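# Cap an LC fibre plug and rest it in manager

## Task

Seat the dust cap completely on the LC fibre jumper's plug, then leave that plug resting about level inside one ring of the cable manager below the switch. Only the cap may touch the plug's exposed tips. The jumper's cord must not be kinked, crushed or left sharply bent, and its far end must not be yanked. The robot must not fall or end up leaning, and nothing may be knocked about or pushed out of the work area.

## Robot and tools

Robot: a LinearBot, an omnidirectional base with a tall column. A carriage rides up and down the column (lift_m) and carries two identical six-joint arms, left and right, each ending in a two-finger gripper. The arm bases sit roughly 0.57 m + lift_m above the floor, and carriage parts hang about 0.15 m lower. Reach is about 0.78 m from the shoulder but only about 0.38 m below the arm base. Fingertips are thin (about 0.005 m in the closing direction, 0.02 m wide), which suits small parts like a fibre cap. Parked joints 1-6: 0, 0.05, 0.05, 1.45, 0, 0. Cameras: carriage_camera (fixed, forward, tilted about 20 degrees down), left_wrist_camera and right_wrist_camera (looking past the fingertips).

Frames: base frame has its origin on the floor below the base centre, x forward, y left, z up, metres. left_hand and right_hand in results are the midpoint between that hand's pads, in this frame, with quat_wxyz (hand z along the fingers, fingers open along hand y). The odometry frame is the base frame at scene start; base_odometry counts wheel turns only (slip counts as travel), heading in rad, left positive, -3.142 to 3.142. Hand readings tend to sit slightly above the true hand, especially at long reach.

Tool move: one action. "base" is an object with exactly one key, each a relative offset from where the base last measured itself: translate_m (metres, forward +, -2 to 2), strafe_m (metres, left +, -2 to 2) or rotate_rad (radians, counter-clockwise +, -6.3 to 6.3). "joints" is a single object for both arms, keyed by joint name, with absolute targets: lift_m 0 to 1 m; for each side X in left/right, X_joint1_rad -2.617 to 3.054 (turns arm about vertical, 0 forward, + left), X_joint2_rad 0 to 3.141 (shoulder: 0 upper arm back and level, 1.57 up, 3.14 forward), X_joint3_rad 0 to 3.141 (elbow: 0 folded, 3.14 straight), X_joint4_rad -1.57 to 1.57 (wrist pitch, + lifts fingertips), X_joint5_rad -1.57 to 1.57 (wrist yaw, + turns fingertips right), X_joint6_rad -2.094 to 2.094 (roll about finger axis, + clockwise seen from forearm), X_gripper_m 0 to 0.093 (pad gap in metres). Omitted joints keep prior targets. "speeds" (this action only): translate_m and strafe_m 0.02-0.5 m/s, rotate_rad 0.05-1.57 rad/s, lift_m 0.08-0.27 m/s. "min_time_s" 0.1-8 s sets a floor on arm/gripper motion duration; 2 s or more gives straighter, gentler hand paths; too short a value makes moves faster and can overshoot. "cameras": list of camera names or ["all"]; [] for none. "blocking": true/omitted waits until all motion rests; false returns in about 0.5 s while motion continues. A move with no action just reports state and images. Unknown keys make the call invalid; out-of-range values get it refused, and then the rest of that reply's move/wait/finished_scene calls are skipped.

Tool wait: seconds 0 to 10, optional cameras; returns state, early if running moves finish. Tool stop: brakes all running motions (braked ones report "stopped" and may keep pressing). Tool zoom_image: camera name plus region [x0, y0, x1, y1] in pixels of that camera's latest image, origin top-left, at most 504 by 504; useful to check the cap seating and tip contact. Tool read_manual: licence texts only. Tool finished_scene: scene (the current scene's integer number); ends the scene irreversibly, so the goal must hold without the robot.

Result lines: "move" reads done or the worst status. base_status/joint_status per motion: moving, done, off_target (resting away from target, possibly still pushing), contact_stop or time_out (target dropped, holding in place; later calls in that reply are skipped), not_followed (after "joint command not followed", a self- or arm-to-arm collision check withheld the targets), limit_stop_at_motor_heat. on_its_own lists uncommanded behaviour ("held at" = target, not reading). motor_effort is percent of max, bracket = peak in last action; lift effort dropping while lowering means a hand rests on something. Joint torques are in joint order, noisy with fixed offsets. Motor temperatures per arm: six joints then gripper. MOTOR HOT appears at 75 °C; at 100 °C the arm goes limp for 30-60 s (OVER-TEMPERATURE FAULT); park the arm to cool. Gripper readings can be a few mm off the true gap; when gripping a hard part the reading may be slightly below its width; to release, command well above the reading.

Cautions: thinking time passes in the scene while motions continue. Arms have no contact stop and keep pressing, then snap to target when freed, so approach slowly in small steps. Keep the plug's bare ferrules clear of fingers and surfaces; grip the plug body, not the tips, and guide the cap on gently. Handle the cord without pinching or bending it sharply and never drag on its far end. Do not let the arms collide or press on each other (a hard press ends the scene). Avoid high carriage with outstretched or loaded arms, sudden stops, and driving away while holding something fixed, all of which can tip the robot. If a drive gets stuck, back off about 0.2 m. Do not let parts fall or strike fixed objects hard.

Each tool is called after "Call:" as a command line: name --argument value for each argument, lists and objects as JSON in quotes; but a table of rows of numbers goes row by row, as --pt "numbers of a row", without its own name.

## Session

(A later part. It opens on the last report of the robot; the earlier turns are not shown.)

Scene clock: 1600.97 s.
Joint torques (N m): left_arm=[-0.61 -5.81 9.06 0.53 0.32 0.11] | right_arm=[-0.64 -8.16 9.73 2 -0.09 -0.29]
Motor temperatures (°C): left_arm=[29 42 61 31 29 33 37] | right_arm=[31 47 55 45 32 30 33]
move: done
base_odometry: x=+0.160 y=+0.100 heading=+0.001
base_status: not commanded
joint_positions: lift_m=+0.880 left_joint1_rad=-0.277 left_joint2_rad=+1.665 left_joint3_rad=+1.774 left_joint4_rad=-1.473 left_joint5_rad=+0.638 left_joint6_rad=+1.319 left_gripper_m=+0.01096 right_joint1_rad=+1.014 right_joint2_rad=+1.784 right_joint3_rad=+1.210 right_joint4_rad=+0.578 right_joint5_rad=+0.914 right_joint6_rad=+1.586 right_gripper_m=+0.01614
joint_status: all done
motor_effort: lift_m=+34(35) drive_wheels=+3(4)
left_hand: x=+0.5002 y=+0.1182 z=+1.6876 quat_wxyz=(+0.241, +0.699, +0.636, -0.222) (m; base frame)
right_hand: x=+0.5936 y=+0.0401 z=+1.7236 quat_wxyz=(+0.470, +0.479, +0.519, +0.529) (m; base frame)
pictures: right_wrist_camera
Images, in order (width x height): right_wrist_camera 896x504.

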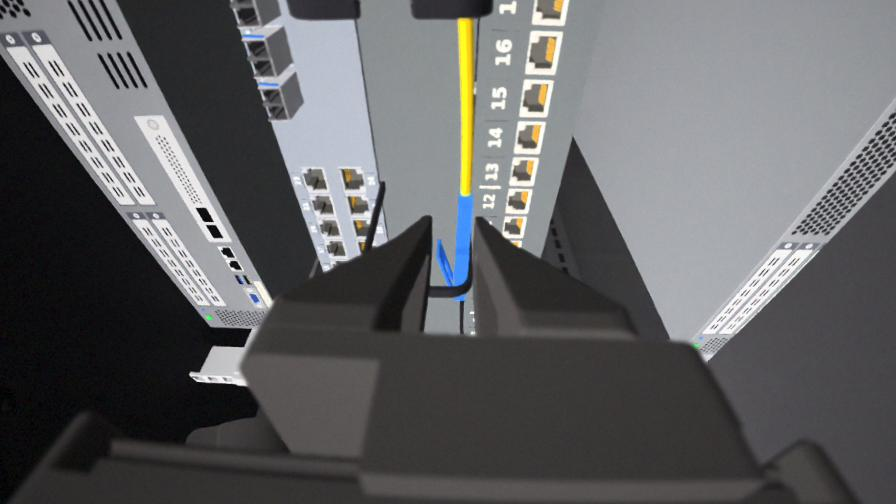

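Call:
move --joints '{"right_gripper_m": 0.011}' --min_time_s 1.0 --cameras '["right_wrist_camera"]'

Call:
zoom_image --camera "right_wrist_camera" --region '[350, 150, 570, 330]'

Scene clock: 1606.40 s.
Joint torques (N m): left_arm=[-0.59 -5.78 9.07 0.53 0.33 0.11] | right_arm=[-0.62 -8.17 9.74 2.01 -0.1 -0.28]
Motor temperatures (°C): left_arm=[29 42 61 31 29 33 37] | right_arm=[31 47 54 45 32 30 33]
move: done
base_odometry: x=+0.160 y=+0.100 heading=+0.001
base_status: not commanded
joint_positions: lift_m=+0.880 left_joint1_rad=-0.277 left_joint2_rad=+1.665 left_joint3_rad=+1.774 left_joint4_rad=-1.473 left_joint5_rad=+0.638 left_joint6_rad=+1.319 left_gripper_m=+0.01096 right_joint1_rad=+1.014 right_joint2_rad=+1.784 right_joint3_rad=+1.210 right_joint4_rad=+0.578 right_joint5_rad=+0.914 right_joint6_rad=+1.586 right_gripper_m=+0.01115
joint_status: all done
motor_effort: lift_m=+34(35) drive_wheels=+3(6)
left_hand: x=+0.5002 y=+0.1182 z=+1.6876 quat_wxyz=(+0.241, +0.699, +0.636, -0.222) (m; base frame)
right_hand: x=+0.5936 y=+0.0401 z=+1.7235 quat_wxyz=(+0.470, +0.478, +0.520, +0.529) (m; base frame)
pictures: right_wrist_camera
Images, in order (width x height): right_wrist_camera 896x504.

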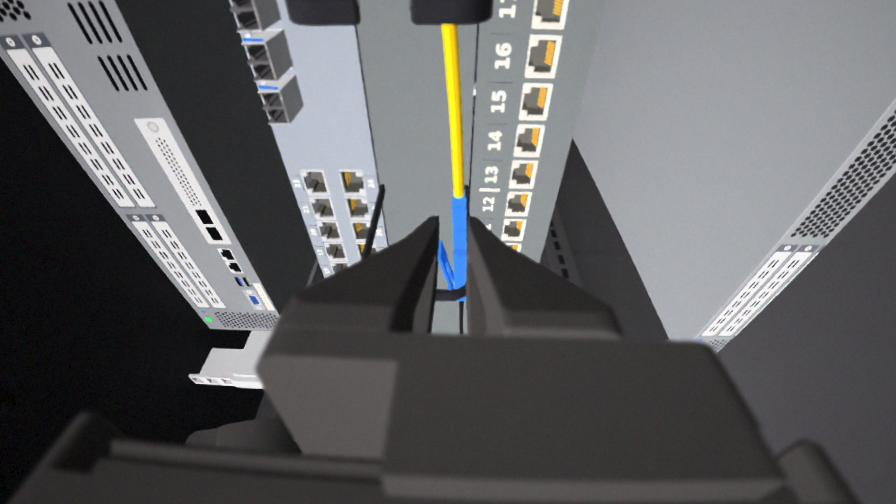

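Scaled by 2.291 from the camera's 896x504 image, which has a finer 1280x720 frame.

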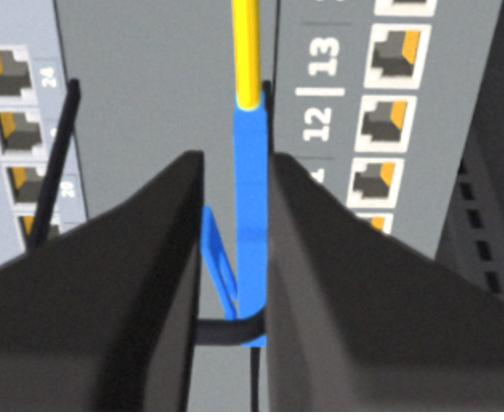

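Call:
move --joints '{"right_gripper_m": 0.007}' --min_time_s 1.0 --cameras '["right_wrist_camera"]'

Call:
zoom_image --camera "right_wrist_camera" --region '[350, 150, 570, 330]'

Scene clock: 1610.93 s.
Joint torques (N m): left_arm=[-0.61 -5.81 9.09 0.53 0.32 0.11] | right_arm=[-0.62 -8.14 9.74 2.01 -0.09 -0.29]
Motor temperatures (°C): left_arm=[29 42 61 31 29 33 37] | right_arm=[31 47 54 45 32 30 33]
move: done
base_odometry: x=+0.160 y=+0.100 heading=+0.001
base_status: not commanded
joint_positions: lift_m=+0.880 left_joint1_rad=-0.277 left_joint2_rad=+1.665 left_joint3_rad=+1.774 left_joint4_rad=-1.473 left_joint5_rad=+0.638 left_joint6_rad=+1.319 left_gripper_m=+0.01096 right_joint1_rad=+1.014 right_joint2_rad=+1.784 right_joint3_rad=+1.210 right_joint4_rad=+0.577 right_joint5_rad=+0.914 right_joint6_rad=+1.586 right_gripper_m=+0.00719
joint_status: all done
motor_effort: lift_m=+34(35) drive_wheels=+0(6)
left_hand: x=+0.5002 y=+0.1182 z=+1.6876 quat_wxyz=(+0.241, +0.699, +0.636, -0.222) (m; base frame)
right_hand: x=+0.5936 y=+0.0401 z=+1.7234 quat_wxyz=(+0.470, +0.478, +0.520, +0.529) (m; base frame)
pictures: right_wrist_camera
Images, in order (width x height): right_wrist_camera 896x504.

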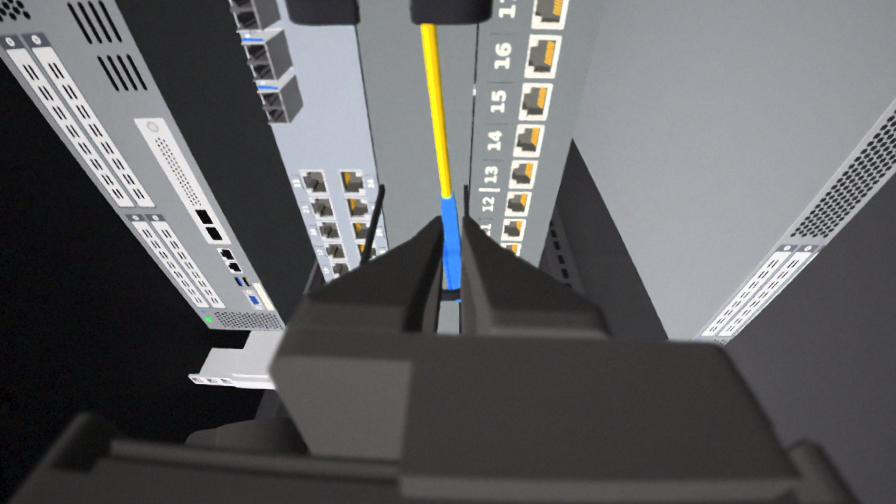

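Scaled by 2.291 from the camera's 896x504 image, which has a finer 1280x720 frame.

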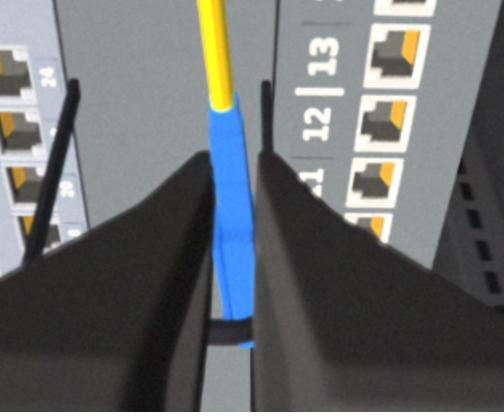

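Call:
move --joints '{"right_gripper_m": 0.004}' --min_time_s 1.0 --cameras '["right_wrist_camera", "carriage_camera"]'

Call:
zoom_image --camera "right_wrist_camera" --region '[350, 150, 570, 330]'

Scene clock: 1620.10 s.
Joint torques (N m): left_arm=[-0.62 -5.81 9.13 0.53 0.33 0.11] | right_arm=[-0.64 -8.16 9.73 2.01 -0.09 -0.29]
Motor temperatures (°C): left_arm=[29 42 61 31 29 33 37] | right_arm=[31 46 54 45 32 30 33]
move: done
base_odometry: x=+0.160 y=+0.100 heading=+0.001
base_status: not commanded
joint_positions: lift_m=+0.880 left_joint1_rad=-0.277 left_joint2_rad=+1.665 left_joint3_rad=+1.774 left_joint4_rad=-1.473 left_joint5_rad=+0.638 left_joint6_rad=+1.319 left_gripper_m=+0.01096 right_joint1_rad=+1.014 right_joint2_rad=+1.784 right_joint3_rad=+1.210 right_joint4_rad=+0.577 right_joint5_rad=+0.914 right_joint6_rad=+1.586 right_gripper_m=+0.00497
joint_status: all done
motor_effort: lift_m=+34(35) drive_wheels=+4(7)
left_hand: x=+0.5002 y=+0.1182 z=+1.6876 quat_wxyz=(+0.241, +0.699, +0.636, -0.222) (m; base frame)
right_hand: x=+0.5936 y=+0.0401 z=+1.7234 quat_wxyz=(+0.470, +0.478, +0.520, +0.529) (m; base frame)
pictures: carriage_camera, right_wrist_camera
Images, in order (width x height): carriage_camera 896x504, right_wrist_camera 896x504.

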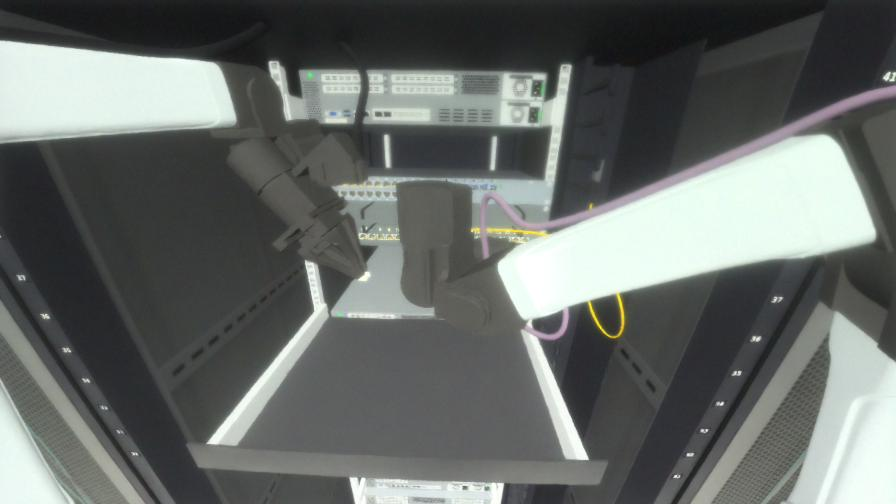

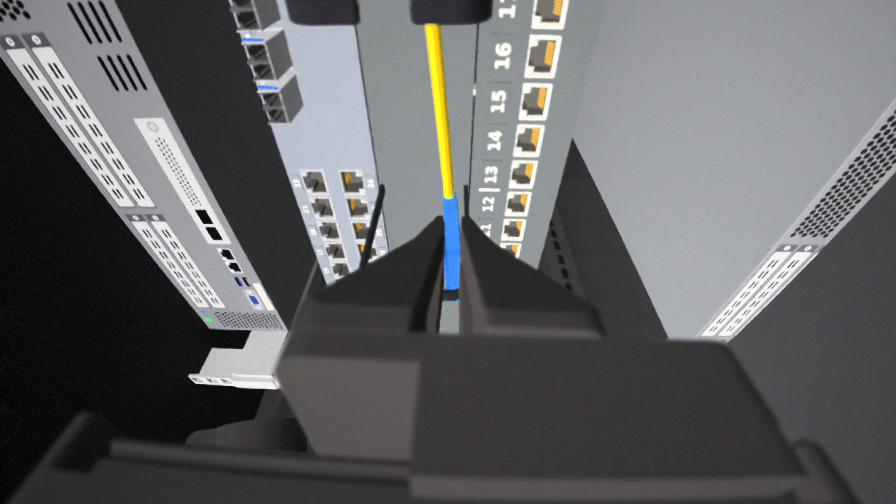

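Scaled by 2.291 from the camera's 896x504 image, which has a finer 1280x720 frame.

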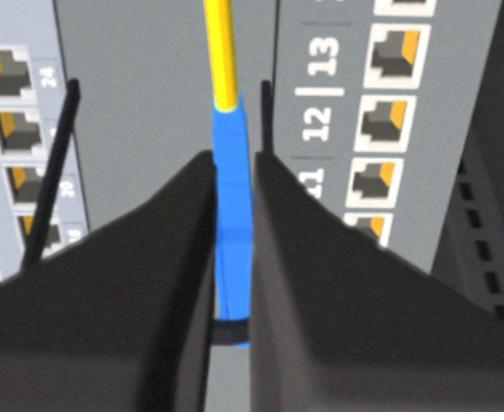

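Call:
move --joints '{"right_gripper_m": 0.002}' --min_time_s 1.0

Call:
move --joints '{"lift_m": 0.89, "right_joint6_rad": 1.66}' --speeds '{"lift_m": 0.08}' --min_time_s 1.5 --cameras '["left_wrist_camera", "right_wrist_camera"]'

Call:
zoom_image --camera "right_wrist_camera" --region '[350, 150, 570, 330]'

Scene clock: 1637.23 s.
Joint torques (N m): left_arm=[-0.58 -5.81 9.1 0.54 0.32 0.11] | right_arm=[-0.62 -8.17 9.73 2.01 -0.09 -0.29]
Motor temperatures (°C): left_arm=[29 42 61 31 29 33 37] | right_arm=[31 46 53 45 32 30 34]
move: done
base_odometry: x=+0.160 y=+0.100 heading=+0.001
base_status: not commanded
joint_positions: lift_m=+0.880 left_joint1_rad=-0.277 left_joint2_rad=+1.665 left_joint3_rad=+1.774 left_joint4_rad=-1.473 left_joint5_rad=+0.638 left_joint6_rad=+1.319 left_gripper_m=+0.01096 right_joint1_rad=+1.014 right_joint2_rad=+1.784 right_joint3_rad=+1.210 right_joint4_rad=+0.577 right_joint5_rad=+0.914 right_joint6_rad=+1.586 right_gripper_m=+0.00497
joint_status: all done
motor_effort: lift_m=+34(35) drive_wheels=+7(7)
left_hand: x=+0.5002 y=+0.1182 z=+1.6876 quat_wxyz=(+0.241, +0.699, +0.636, -0.222) (m; base frame)
right_hand: x=+0.5936 y=+0.0401 z=+1.7234 quat_wxyz=(+0.470, +0.478, +0.520, +0.529) (m; base frame)
pictures: none

Scene clock: 1639.03 s.
Joint torques (N m): left_arm=[-0.59 -5.9 8.92 0.55 0.33 0.11] | right_arm=[-0.38 -8.7 9.14 2.09 -0.1 -0.09]
Motor temperatures (°C): left_arm=[29 42 61 31 29 33 37] | right_arm=[31 46 53 45 32 30 34]
move: done
base_odometry: x=+0.160 y=+0.100 heading=+0.001
base_status: not commanded
joint_positions: lift_m=+0.890 left_joint1_rad=-0.277 left_joint2_rad=+1.666 left_joint3_rad=+1.776 left_joint4_rad=-1.475 left_joint5_rad=+0.637 left_joint6_rad=+1.319 left_gripper_m=+0.01096 right_joint1_rad=+1.011 right_joint2_rad=+1.790 right_joint3_rad=+1.217 right_joint4_rad=+0.571 right_joint5_rad=+0.914 right_joint6_rad=+1.649 right_gripper_m=+0.00497
joint_status: all done
motor_effort: lift_m=+36(44) drive_wheels=+1(5)
left_hand: x=+0.5003 y=+0.1183 z=+1.6974 quat_wxyz=(+0.240, +0.699, +0.636, -0.222) (m; base frame)
right_hand: x=+0.5953 y=+0.0403 z=+1.7326 quat_wxyz=(+0.455, +0.495, +0.505, +0.541) (m; base frame)
pictures: left_wrist_camera, right_wrist_camera
Images, in order (width x height): left_wrist_camera 896x504, right_wrist_camera 896x504.

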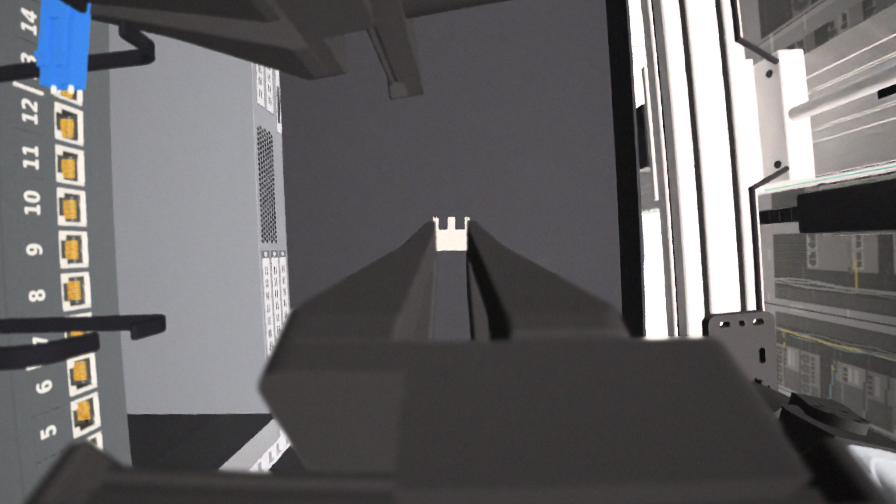

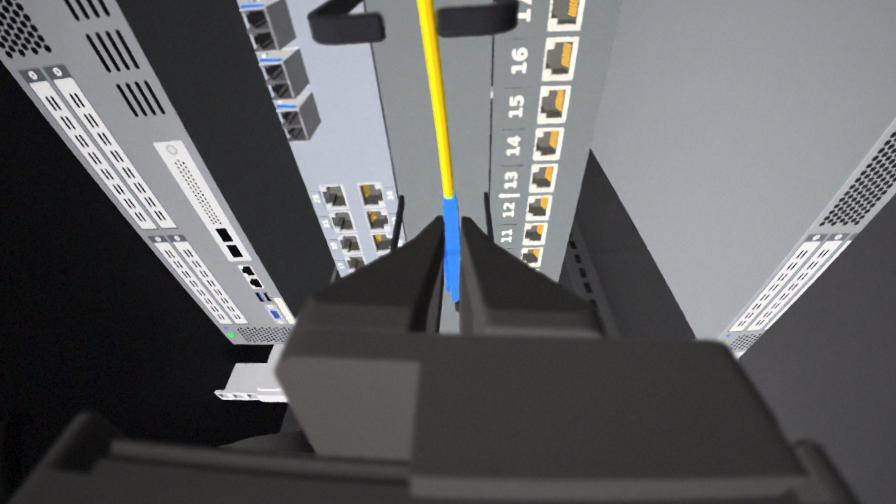

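Scaled by 2.291 from the camera's 896x504 image, which has a finer 1280x720 frame.

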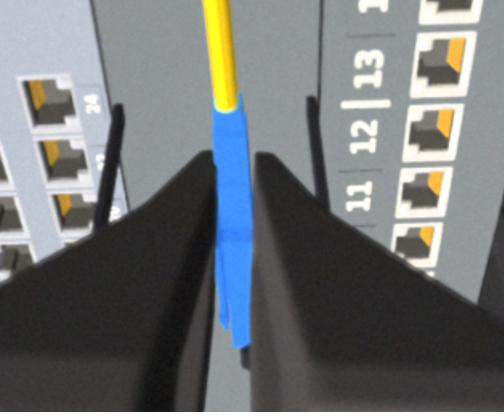

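Call:
move --joints '{"right_joint1_rad": 0.98, "right_joint2_rad": 1.718, "right_joint3_rad": 1.145, "right_joint4_rad": 0.58, "right_joint5_rad": 0.88, "right_joint6_rad": 1.66}' --min_time_s 2 --cameras '["left_wrist_camera", "right_wrist_camera"]'

Call:
zoom_image --camera "right_wrist_camera" --region '[350, 150, 570, 330]'

Scene clock: 1668.03 s.
Joint torques (N m): left_arm=[-0.62 -5.94 8.88 0.55 0.33 0.11] | right_arm=[-0.65 -11.92 6.15 2.25 -0.08 -0.1]
Motor temperatures (°C): left_arm=[29 41 60 31 29 33 37] | right_arm=[31 46 54 46 32 30 34]
move: done
base_odometry: x=+0.160 y=+0.100 heading=+0.001
base_status: not commanded
joint_positions: lift_m=+0.890 left_joint1_rad=-0.277 left_joint2_rad=+1.666 left_joint3_rad=+1.776 left_joint4_rad=-1.475 left_joint5_rad=+0.637 left_joint6_rad=+1.319 left_gripper_m=+0.01096 right_joint1_rad=+0.986 right_joint2_rad=+1.744 right_joint3_rad=+1.160 right_joint4_rad=+0.577 right_joint5_rad=+0.890 right_joint6_rad=+1.649 right_gripper_m=+0.00497
joint_status: all done
motor_effort: lift_m=+36(36) drive_wheels=+4(7)
left_hand: x=+0.5003 y=+0.1183 z=+1.6974 quat_wxyz=(+0.240, +0.699, +0.636, -0.222) (m; base frame)
right_hand: x=+0.5965 y=+0.0241 z=+1.7314 quat_wxyz=(+0.455, +0.495, +0.507, +0.539) (m; base frame)
pictures: left_wrist_camera, right_wrist_camera
Images, in order (width x height): left_wrist_camera 896x504, right_wrist_camera 896x504.

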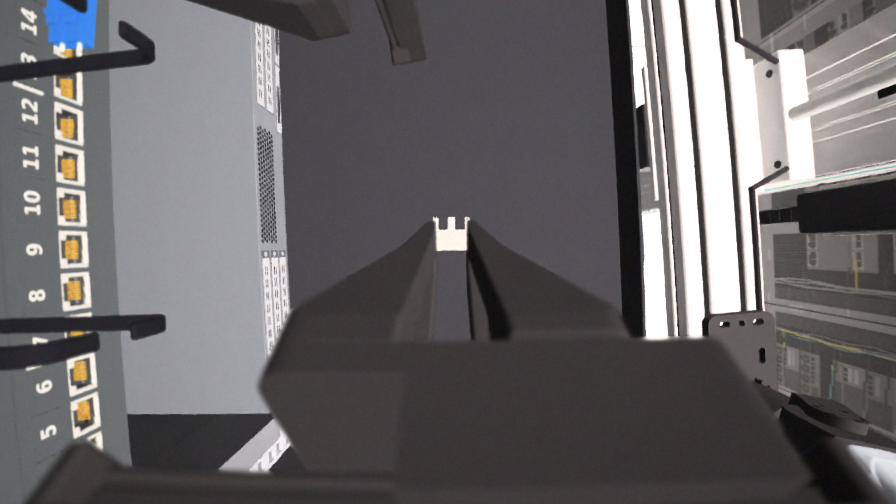

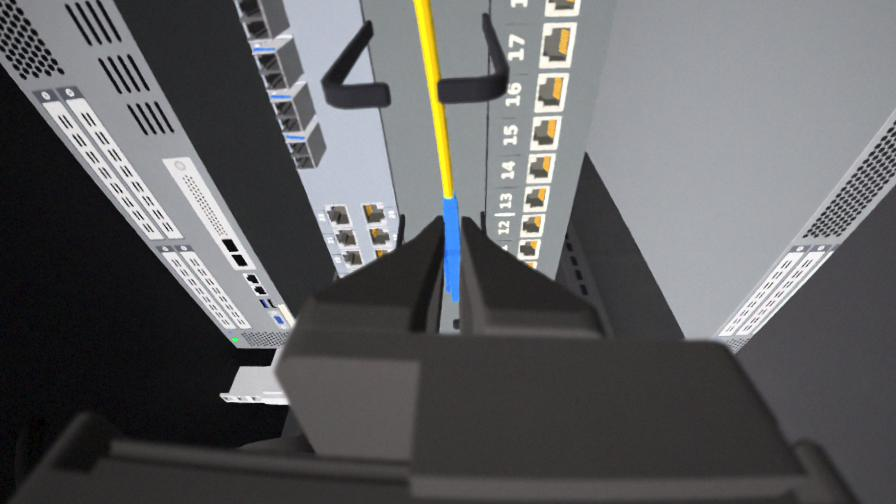

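Scaled by 2.291 from the camera's 896x504 image, which has a finer 1280x720 frame.

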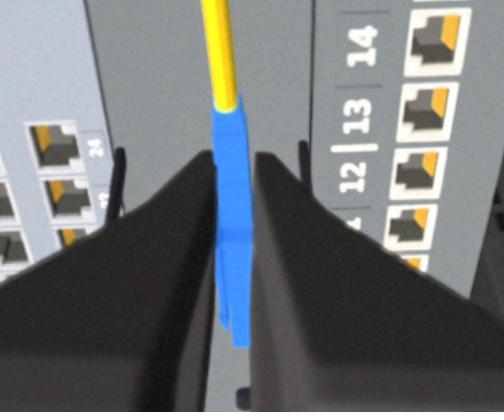

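Call:
move --joints '{"right_joint1_rad": 0.95, "right_joint2_rad": 1.657, "right_joint3_rad": 1.073, "right_joint4_rad": 0.591, "right_joint5_rad": 0.85, "right_joint6_rad": 1.66}' --min_time_s 2 --cameras '["left_wrist_camera", "right_wrist_camera"]'

Call:
zoom_image --camera "right_wrist_camera" --region '[350, 150, 570, 330]'

Scene clock: 1676.60 s.
Joint torques (N m): left_arm=[-0.59 -5.91 8.92 0.56 0.33 0.12] | right_arm=[-0.64 -11.17 6.13 2.27 -0.1 -0.09]
Motor temperatures (°C): left_arm=[29 41 60 31 29 33 37] | right_arm=[31 47 54 46 32 30 34]
move: done
base_odometry: x=+0.160 y=+0.100 heading=+0.001
base_status: not commanded
joint_positions: lift_m=+0.890 left_joint1_rad=-0.277 left_joint2_rad=+1.666 left_joint3_rad=+1.776 left_joint4_rad=-1.475 left_joint5_rad=+0.637 left_joint6_rad=+1.319 left_gripper_m=+0.01096 right_joint1_rad=+0.956 right_joint2_rad=+1.682 right_joint3_rad=+1.088 right_joint4_rad=+0.588 right_joint5_rad=+0.860 right_joint6_rad=+1.649 right_gripper_m=+0.00497
joint_status: all done
motor_effort: lift_m=+36(36) drive_wheels=+3(8)
left_hand: x=+0.5003 y=+0.1183 z=+1.6974 quat_wxyz=(+0.240, +0.699, +0.636, -0.222) (m; base frame)
right_hand: x=+0.5961 y=+0.0037 z=+1.7315 quat_wxyz=(+0.455, +0.496, +0.506, +0.540) (m; base frame)
pictures: left_wrist_camera, right_wrist_camera
Images, in order (width x height): left_wrist_camera 896x504, right_wrist_camera 896x504.

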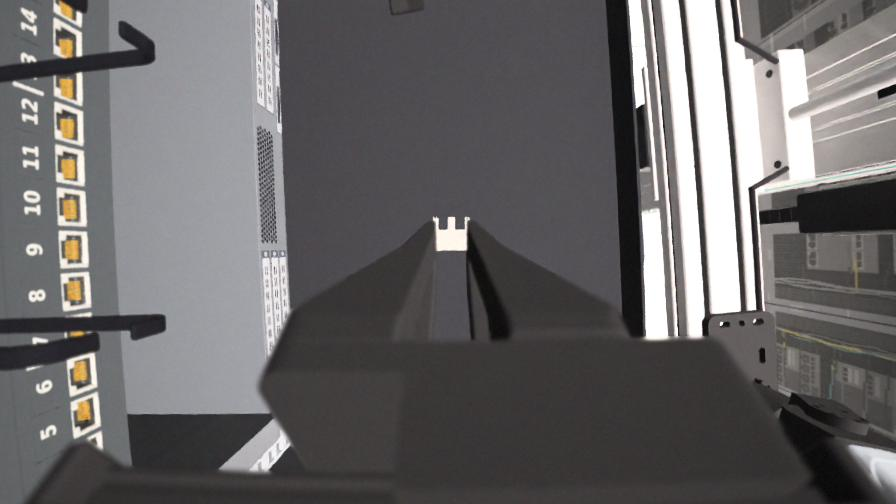

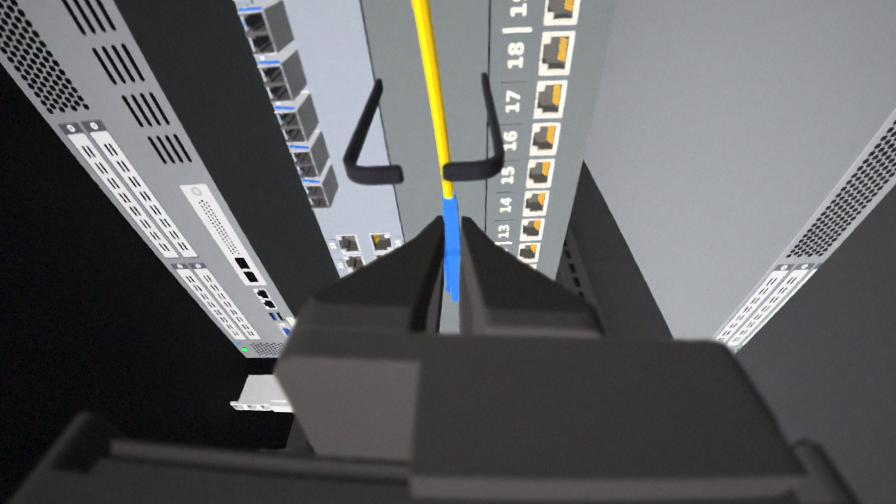

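Scaled by 2.291 from the camera's 896x504 image, which has a finer 1280x720 frame.

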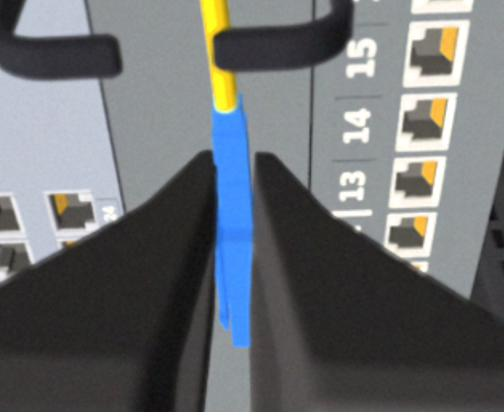

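Call:
move --joints '{"right_joint1_rad": 0.905, "right_joint2_rad": 1.576, "right_joint3_rad": 0.98, "right_joint4_rad": 0.607, "right_joint5_rad": 0.601, "right_joint6_rad": 1.66}' --min_time_s 2.5 --cameras '["right_wrist_camera"]'

Call:
zoom_image --camera "right_wrist_camera" --region '[330, 60, 550, 330]'

Scene clock: 1723.23 s.
Joint torques (N m): left_arm=[-0.59 -5.9 8.92 0.55 0.33 0.11] | right_arm=[-0.62 -10.3 6.26 2.44 -0.11 -0.09]
Motor temperatures (°C): left_arm=[29 41 60 31 29 33 37] | right_arm=[31 50 51 49 32 30 35]
move: done
base_odometry: x=+0.160 y=+0.100 heading=+0.001
base_status: not commanded
joint_positions: lift_m=+0.890 left_joint1_rad=-0.277 left_joint2_rad=+1.666 left_joint3_rad=+1.776 left_joint4_rad=-1.475 left_joint5_rad=+0.637 left_joint6_rad=+1.319 left_gripper_m=+0.01096 right_joint1_rad=+0.911 right_joint2_rad=+1.599 right_joint3_rad=+0.995 right_joint4_rad=+0.605 right_joint5_rad=+0.612 right_joint6_rad=+1.649 right_gripper_m=+0.00497
joint_status: all done
motor_effort: lift_m=+36(36) drive_wheels=+1(9)
left_hand: x=+0.5003 y=+0.1183 z=+1.6974 quat_wxyz=(+0.240, +0.699, +0.636, -0.222) (m; base frame)
right_hand: x=+0.5882 y=+0.0107 z=+1.7318 quat_wxyz=(+0.397, +0.442, +0.552, +0.585) (m; base frame)
pictures: right_wrist_camera
Images, in order (width x height): right_wrist_camera 896x504.

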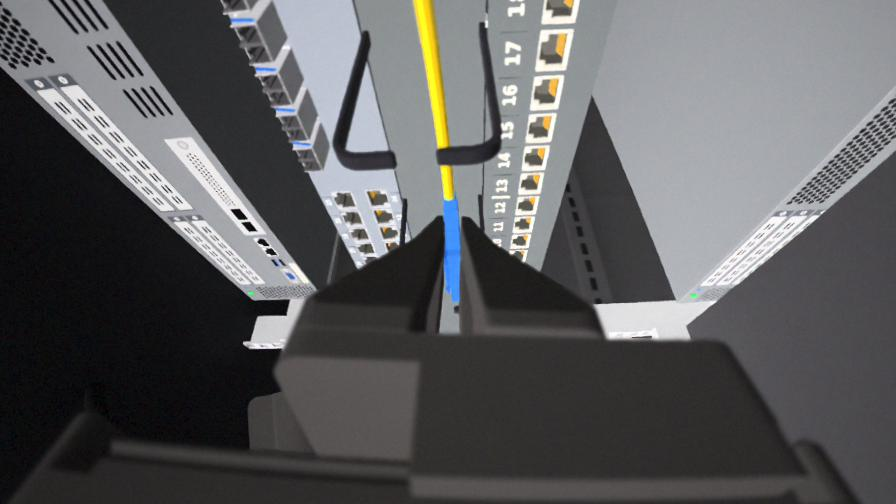

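Scaled by 1.867 from the camera's 896x504 image, which has a finer 1280x720 frame.

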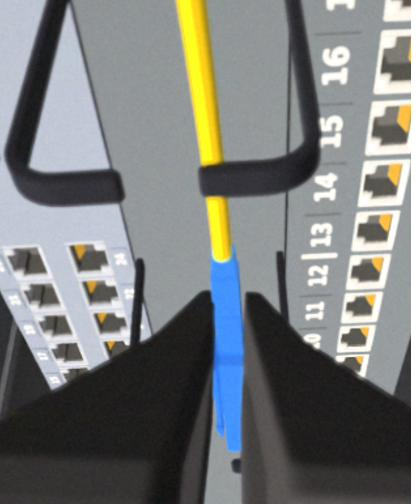

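Call:
move --joints '{"lift_m": 0.876}' --speeds '{"lift_m": 0.08}' --cameras '["right_wrist_camera"]'

Call:
zoom_image --camera "right_wrist_camera" --region '[330, 60, 550, 330]'

Scene clock: 1729.83 s.
Joint torques (N m): left_arm=[-0.55 -6.05 8.8 0.56 0.34 0.12] | right_arm=[-0.62 -9.62 6.69 2.39 -0.09 -0.1]
Motor temperatures (°C): left_arm=[29 41 59 31 29 33 37] | right_arm=[31 49 51 49 32 30 35]
move: done
base_odometry: x=+0.160 y=+0.100 heading=+0.001
base_status: not commanded
joint_positions: lift_m=+0.876 left_joint1_rad=-0.277 left_joint2_rad=+1.668 left_joint3_rad=+1.776 left_joint4_rad=-1.475 left_joint5_rad=+0.637 left_joint6_rad=+1.319 left_gripper_m=+0.01096 right_joint1_rad=+0.911 right_joint2_rad=+1.593 right_joint3_rad=+0.990 right_joint4_rad=+0.609 right_joint5_rad=+0.610 right_joint6_rad=+1.650 right_gripper_m=+0.00497
joint_status: all done
motor_effort: lift_m=+35(35) drive_wheels=+1(4)
left_hand: x=+0.5005 y=+0.1183 z=+1.6831 quat_wxyz=(+0.239, +0.699, +0.637, -0.222) (m; base frame)
right_hand: x=+0.5872 y=+0.0098 z=+1.7192 quat_wxyz=(+0.397, +0.442, +0.550, +0.587) (m; base frame)
pictures: right_wrist_camera
Images, in order (width x height): right_wrist_camera 896x504.

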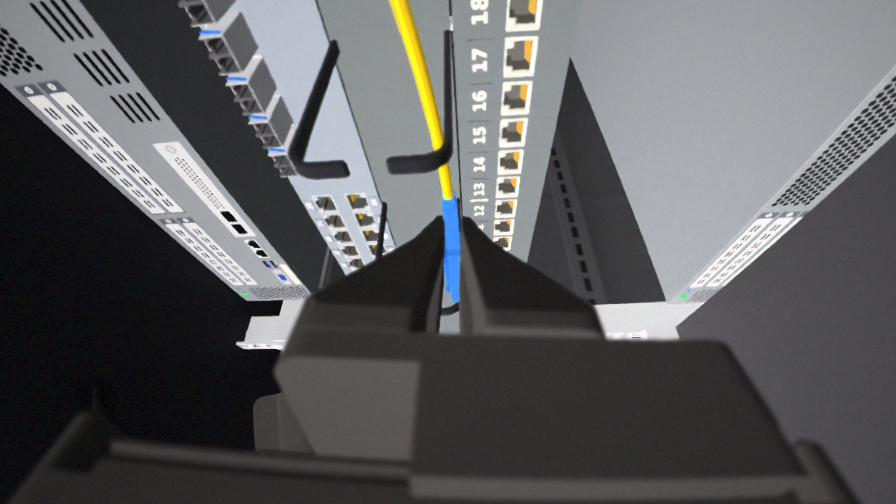

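Scaled by 1.867 from the camera's 896x504 image, which has a finer 1280x720 frame.

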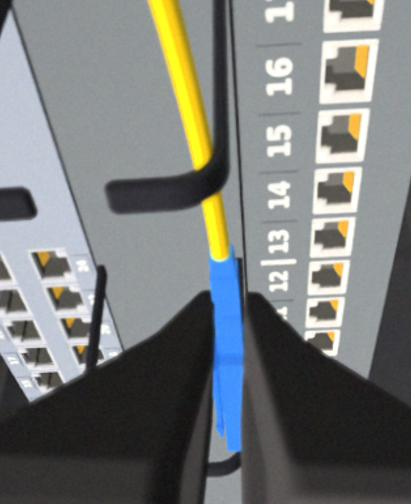

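Call:
move --joints '{"right_joint1_rad": 0.852, "right_joint2_rad": 1.498, "right_joint3_rad": 0.905, "right_joint4_rad": 0.606, "right_joint5_rad": 0.3475, "right_joint6_rad": 1.66}' --min_time_s 2.5 --cameras '["right_wrist_camera"]'

Call:
zoom_image --camera "right_wrist_camera" --region '[330, 60, 550, 330]'

Scene clock: 1738.53 s.
Joint torques (N m): left_arm=[-0.59 -6.05 8.83 0.56 0.35 0.11] | right_arm=[-0.61 -9.46 6.31 2.5 -0.14 -0.1]
Motor temperatures (°C): left_arm=[29 41 59 31 29 33 37] | right_arm=[31 49 51 49 32 30 35]
move: done
base_odometry: x=+0.160 y=+0.100 heading=+0.001
base_status: not commanded
joint_positions: lift_m=+0.876 left_joint1_rad=-0.277 left_joint2_rad=+1.668 left_joint3_rad=+1.776 left_joint4_rad=-1.475 left_joint5_rad=+0.637 left_joint6_rad=+1.319 left_gripper_m=+0.01096 right_joint1_rad=+0.858 right_joint2_rad=+1.519 right_joint3_rad=+0.921 right_joint4_rad=+0.609 right_joint5_rad=+0.359 right_joint6_rad=+1.650 right_gripper_m=+0.00497
joint_status: all done
motor_effort: lift_m=+35(35) drive_wheels=-1(6)
left_hand: x=+0.5005 y=+0.1183 z=+1.6831 quat_wxyz=(+0.239, +0.699, +0.637, -0.222) (m; base frame)
right_hand: x=+0.5751 y=+0.0159 z=+1.7212 quat_wxyz=(+0.337, +0.384, +0.590, +0.625) (m; base frame)
pictures: right_wrist_camera
Images, in order (width x height): right_wrist_camera 896x504.

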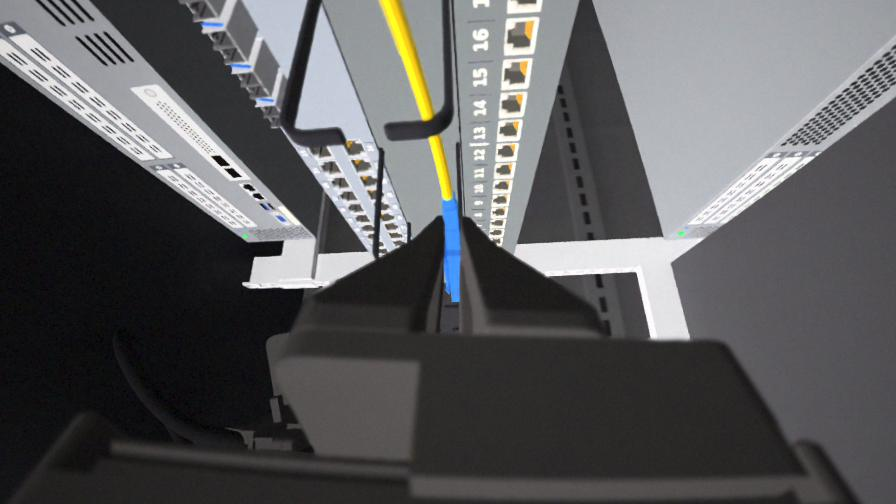

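Scaled by 1.867 from the camera's 896x504 image, which has a finer 1280x720 frame.

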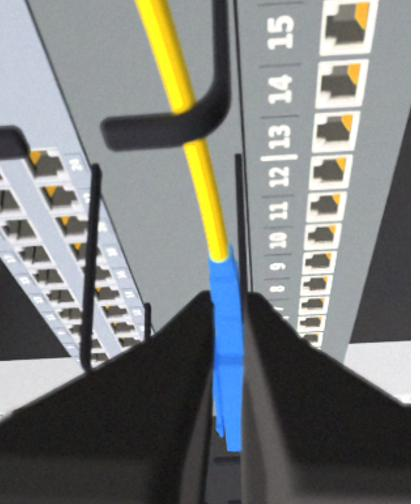

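Call:
move --joints '{"right_joint1_rad": 0.786, "right_joint2_rad": 1.439, "right_joint3_rad": 0.849, "right_joint4_rad": 0.6, "right_joint5_rad": 0.082, "right_joint6_rad": 1.66, "lift_m": 0.868}' --speeds '{"lift_m": 0.08}' --min_time_s 2.5 --cameras '["right_wrist_camera", "left_wrist_camera", "carriage_camera"]'

Call:
zoom_image --camera "right_wrist_camera" --region '[330, 60, 550, 330]'

Scene clock: 1745.87 s.
Joint torques (N m): left_arm=[-0.61 -6.11 8.79 0.58 0.35 0.11] | right_arm=[-0.59 -8.79 6.35 2.49 -0.09 -0.11]
Motor temperatures (°C): left_arm=[29 42 58 31 29 33 37] | right_arm=[31 49 51 50 32 30 35]
move: done
base_odometry: x=+0.160 y=+0.100 heading=+0.001
base_status: not commanded
joint_positions: lift_m=+0.868 left_joint1_rad=-0.277 left_joint2_rad=+1.669 left_joint3_rad=+1.777 left_joint4_rad=-1.477 left_joint5_rad=+0.636 left_joint6_rad=+1.319 left_gripper_m=+0.01096 right_joint1_rad=+0.792 right_joint2_rad=+1.459 right_joint3_rad=+0.865 right_joint4_rad=+0.611 right_joint5_rad=+0.094 right_joint6_rad=+1.651 right_gripper_m=+0.00497
joint_status: all done
motor_effort: lift_m=+34(36) drive_wheels=+2(5)
left_hand: x=+0.5004 y=+0.1185 z=+1.6749 quat_wxyz=(+0.238, +0.699, +0.637, -0.222) (m; base frame)
right_hand: x=+0.5602 y=+0.0191 z=+1.7147 quat_wxyz=(+0.275, +0.322, +0.623, +0.658) (m; base frame)
pictures: carriage_camera, left_wrist_camera, right_wrist_camera
Images, in order (width x height): carriage_camera 896x504, left_wrist_camera 896x504, right_wrist_camera 896x504.

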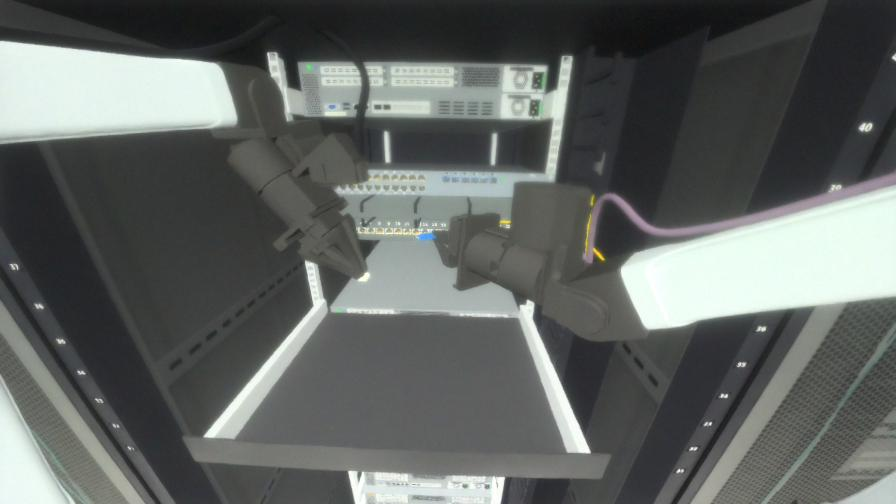

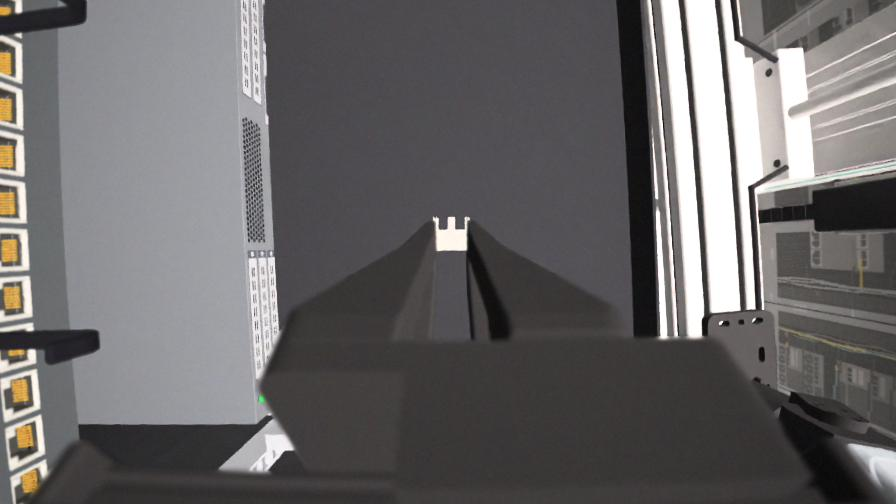

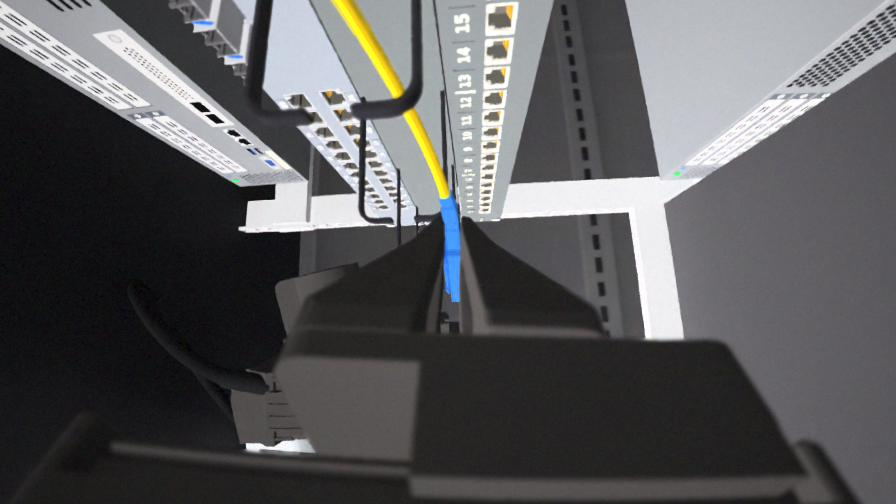

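Scaled by 1.867 from the camera's 896x504 image, which has a finer 1280x720 frame.

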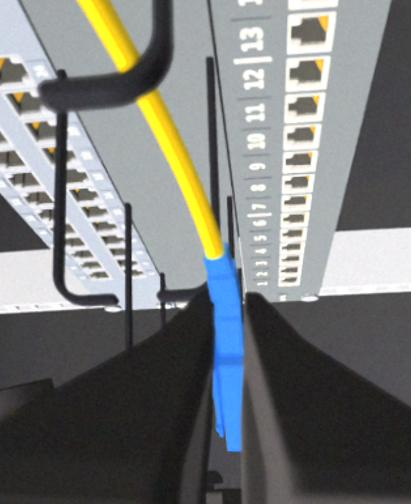

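Call:
move --joints '{"left_joint1_rad": -0.43, "left_joint2_rad": 1.466, "left_joint3_rad": 1.752, "left_joint4_rad": -1.247, "left_joint5_rad": 0.321, "left_joint6_rad": 0.45}' --min_time_s 3 --cameras '["right_wrist_camera", "left_wrist_camera", "carriage_camera"]'

Scene clock: 1802.30 s.
Joint torques (N m): left_arm=[-0.59 -7.19 5.59 1.58 0.11 -0.1] | right_arm=[-0.59 -8.81 6.34 2.49 -0.11 -0.11]
Motor temperatures (°C): left_arm=[29 43 57 32 29 33 37] | right_arm=[31 47 51 53 31 30 36]
move: done
base_odometry: x=+0.160 y=+0.100 heading=+0.001
base_status: not commanded
joint_positions: lift_m=+0.868 left_joint1_rad=-0.422 left_joint2_rad=+1.492 left_joint3_rad=+1.768 left_joint4_rad=-1.262 left_joint5_rad=+0.335 left_joint6_rad=+0.462 left_gripper_m=+0.01096 right_joint1_rad=+0.792 right_joint2_rad=+1.459 right_joint3_rad=+0.865 right_joint4_rad=+0.611 right_joint5_rad=+0.093 right_joint6_rad=+1.651 right_gripper_m=+0.00497
joint_status: all done
motor_effort: lift_m=+34(35) drive_wheels=+2(7)
left_hand: x=+0.5112 y=+0.1114 z=+1.7246 quat_wxyz=(+0.287, +0.447, +0.833, -0.154) (m; base frame)
right_hand: x=+0.5601 y=+0.0192 z=+1.7147 quat_wxyz=(+0.275, +0.322, +0.623, +0.658) (m; base frame)
pictures: carriage_camera, left_wrist_camera, right_wrist_camera
Images, in order (width x height): carriage_camera 896x504, left_wrist_camera 896x504, right_wrist_camera 896x504.

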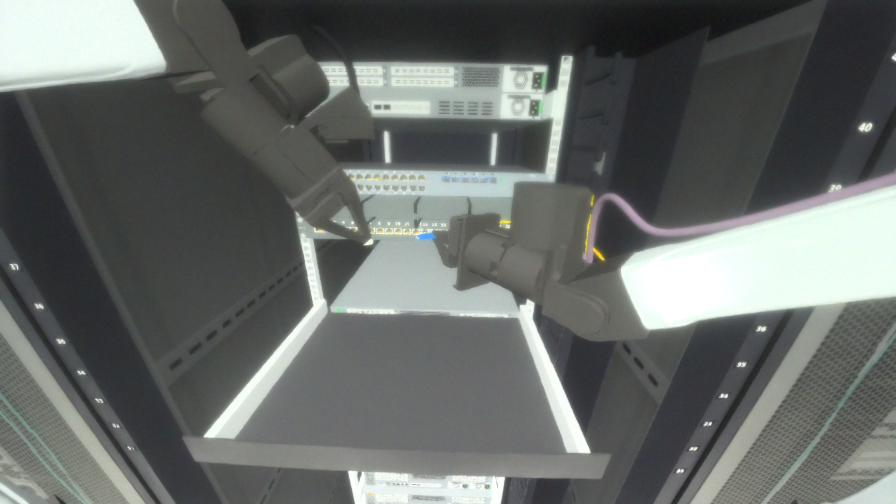

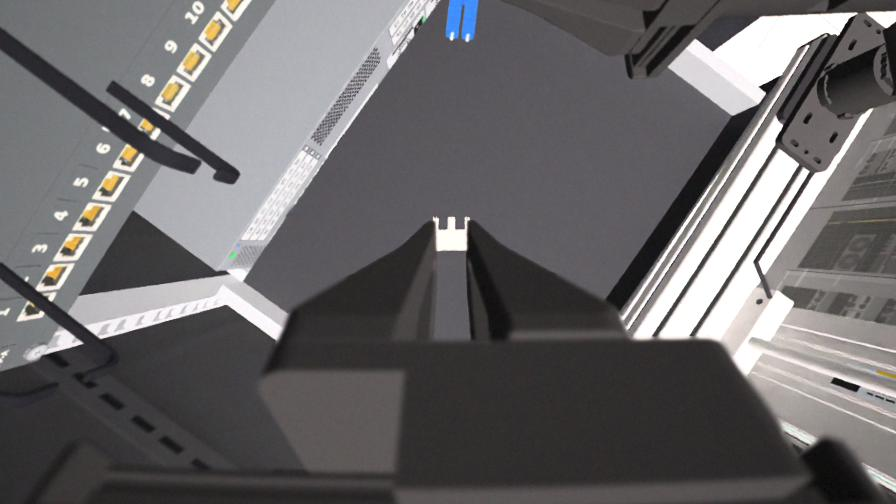

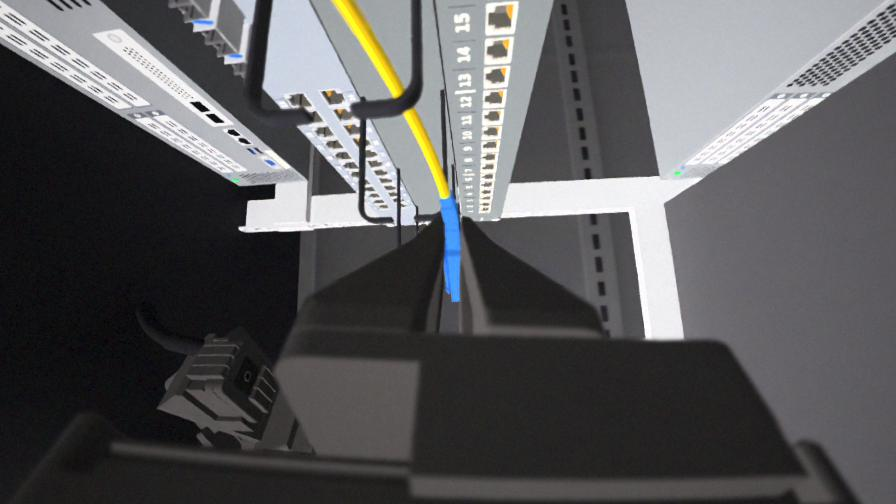

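Call:
zoom_image --camera "left_wrist_camera" --region '[370, 0, 540, 270]'

Call:
zoom_image --camera "carriage_camera" --region '[330, 190, 510, 290]'

Scaled by 1.867 from the camera's 896x504 image, which has a finer 1280x720 frame.

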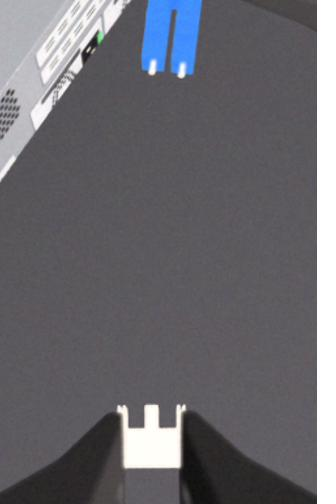

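Scaled by 2.800 from the camera's 896x504 image, which has a finer 1280x720 frame.

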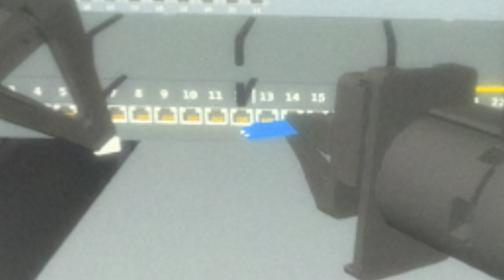

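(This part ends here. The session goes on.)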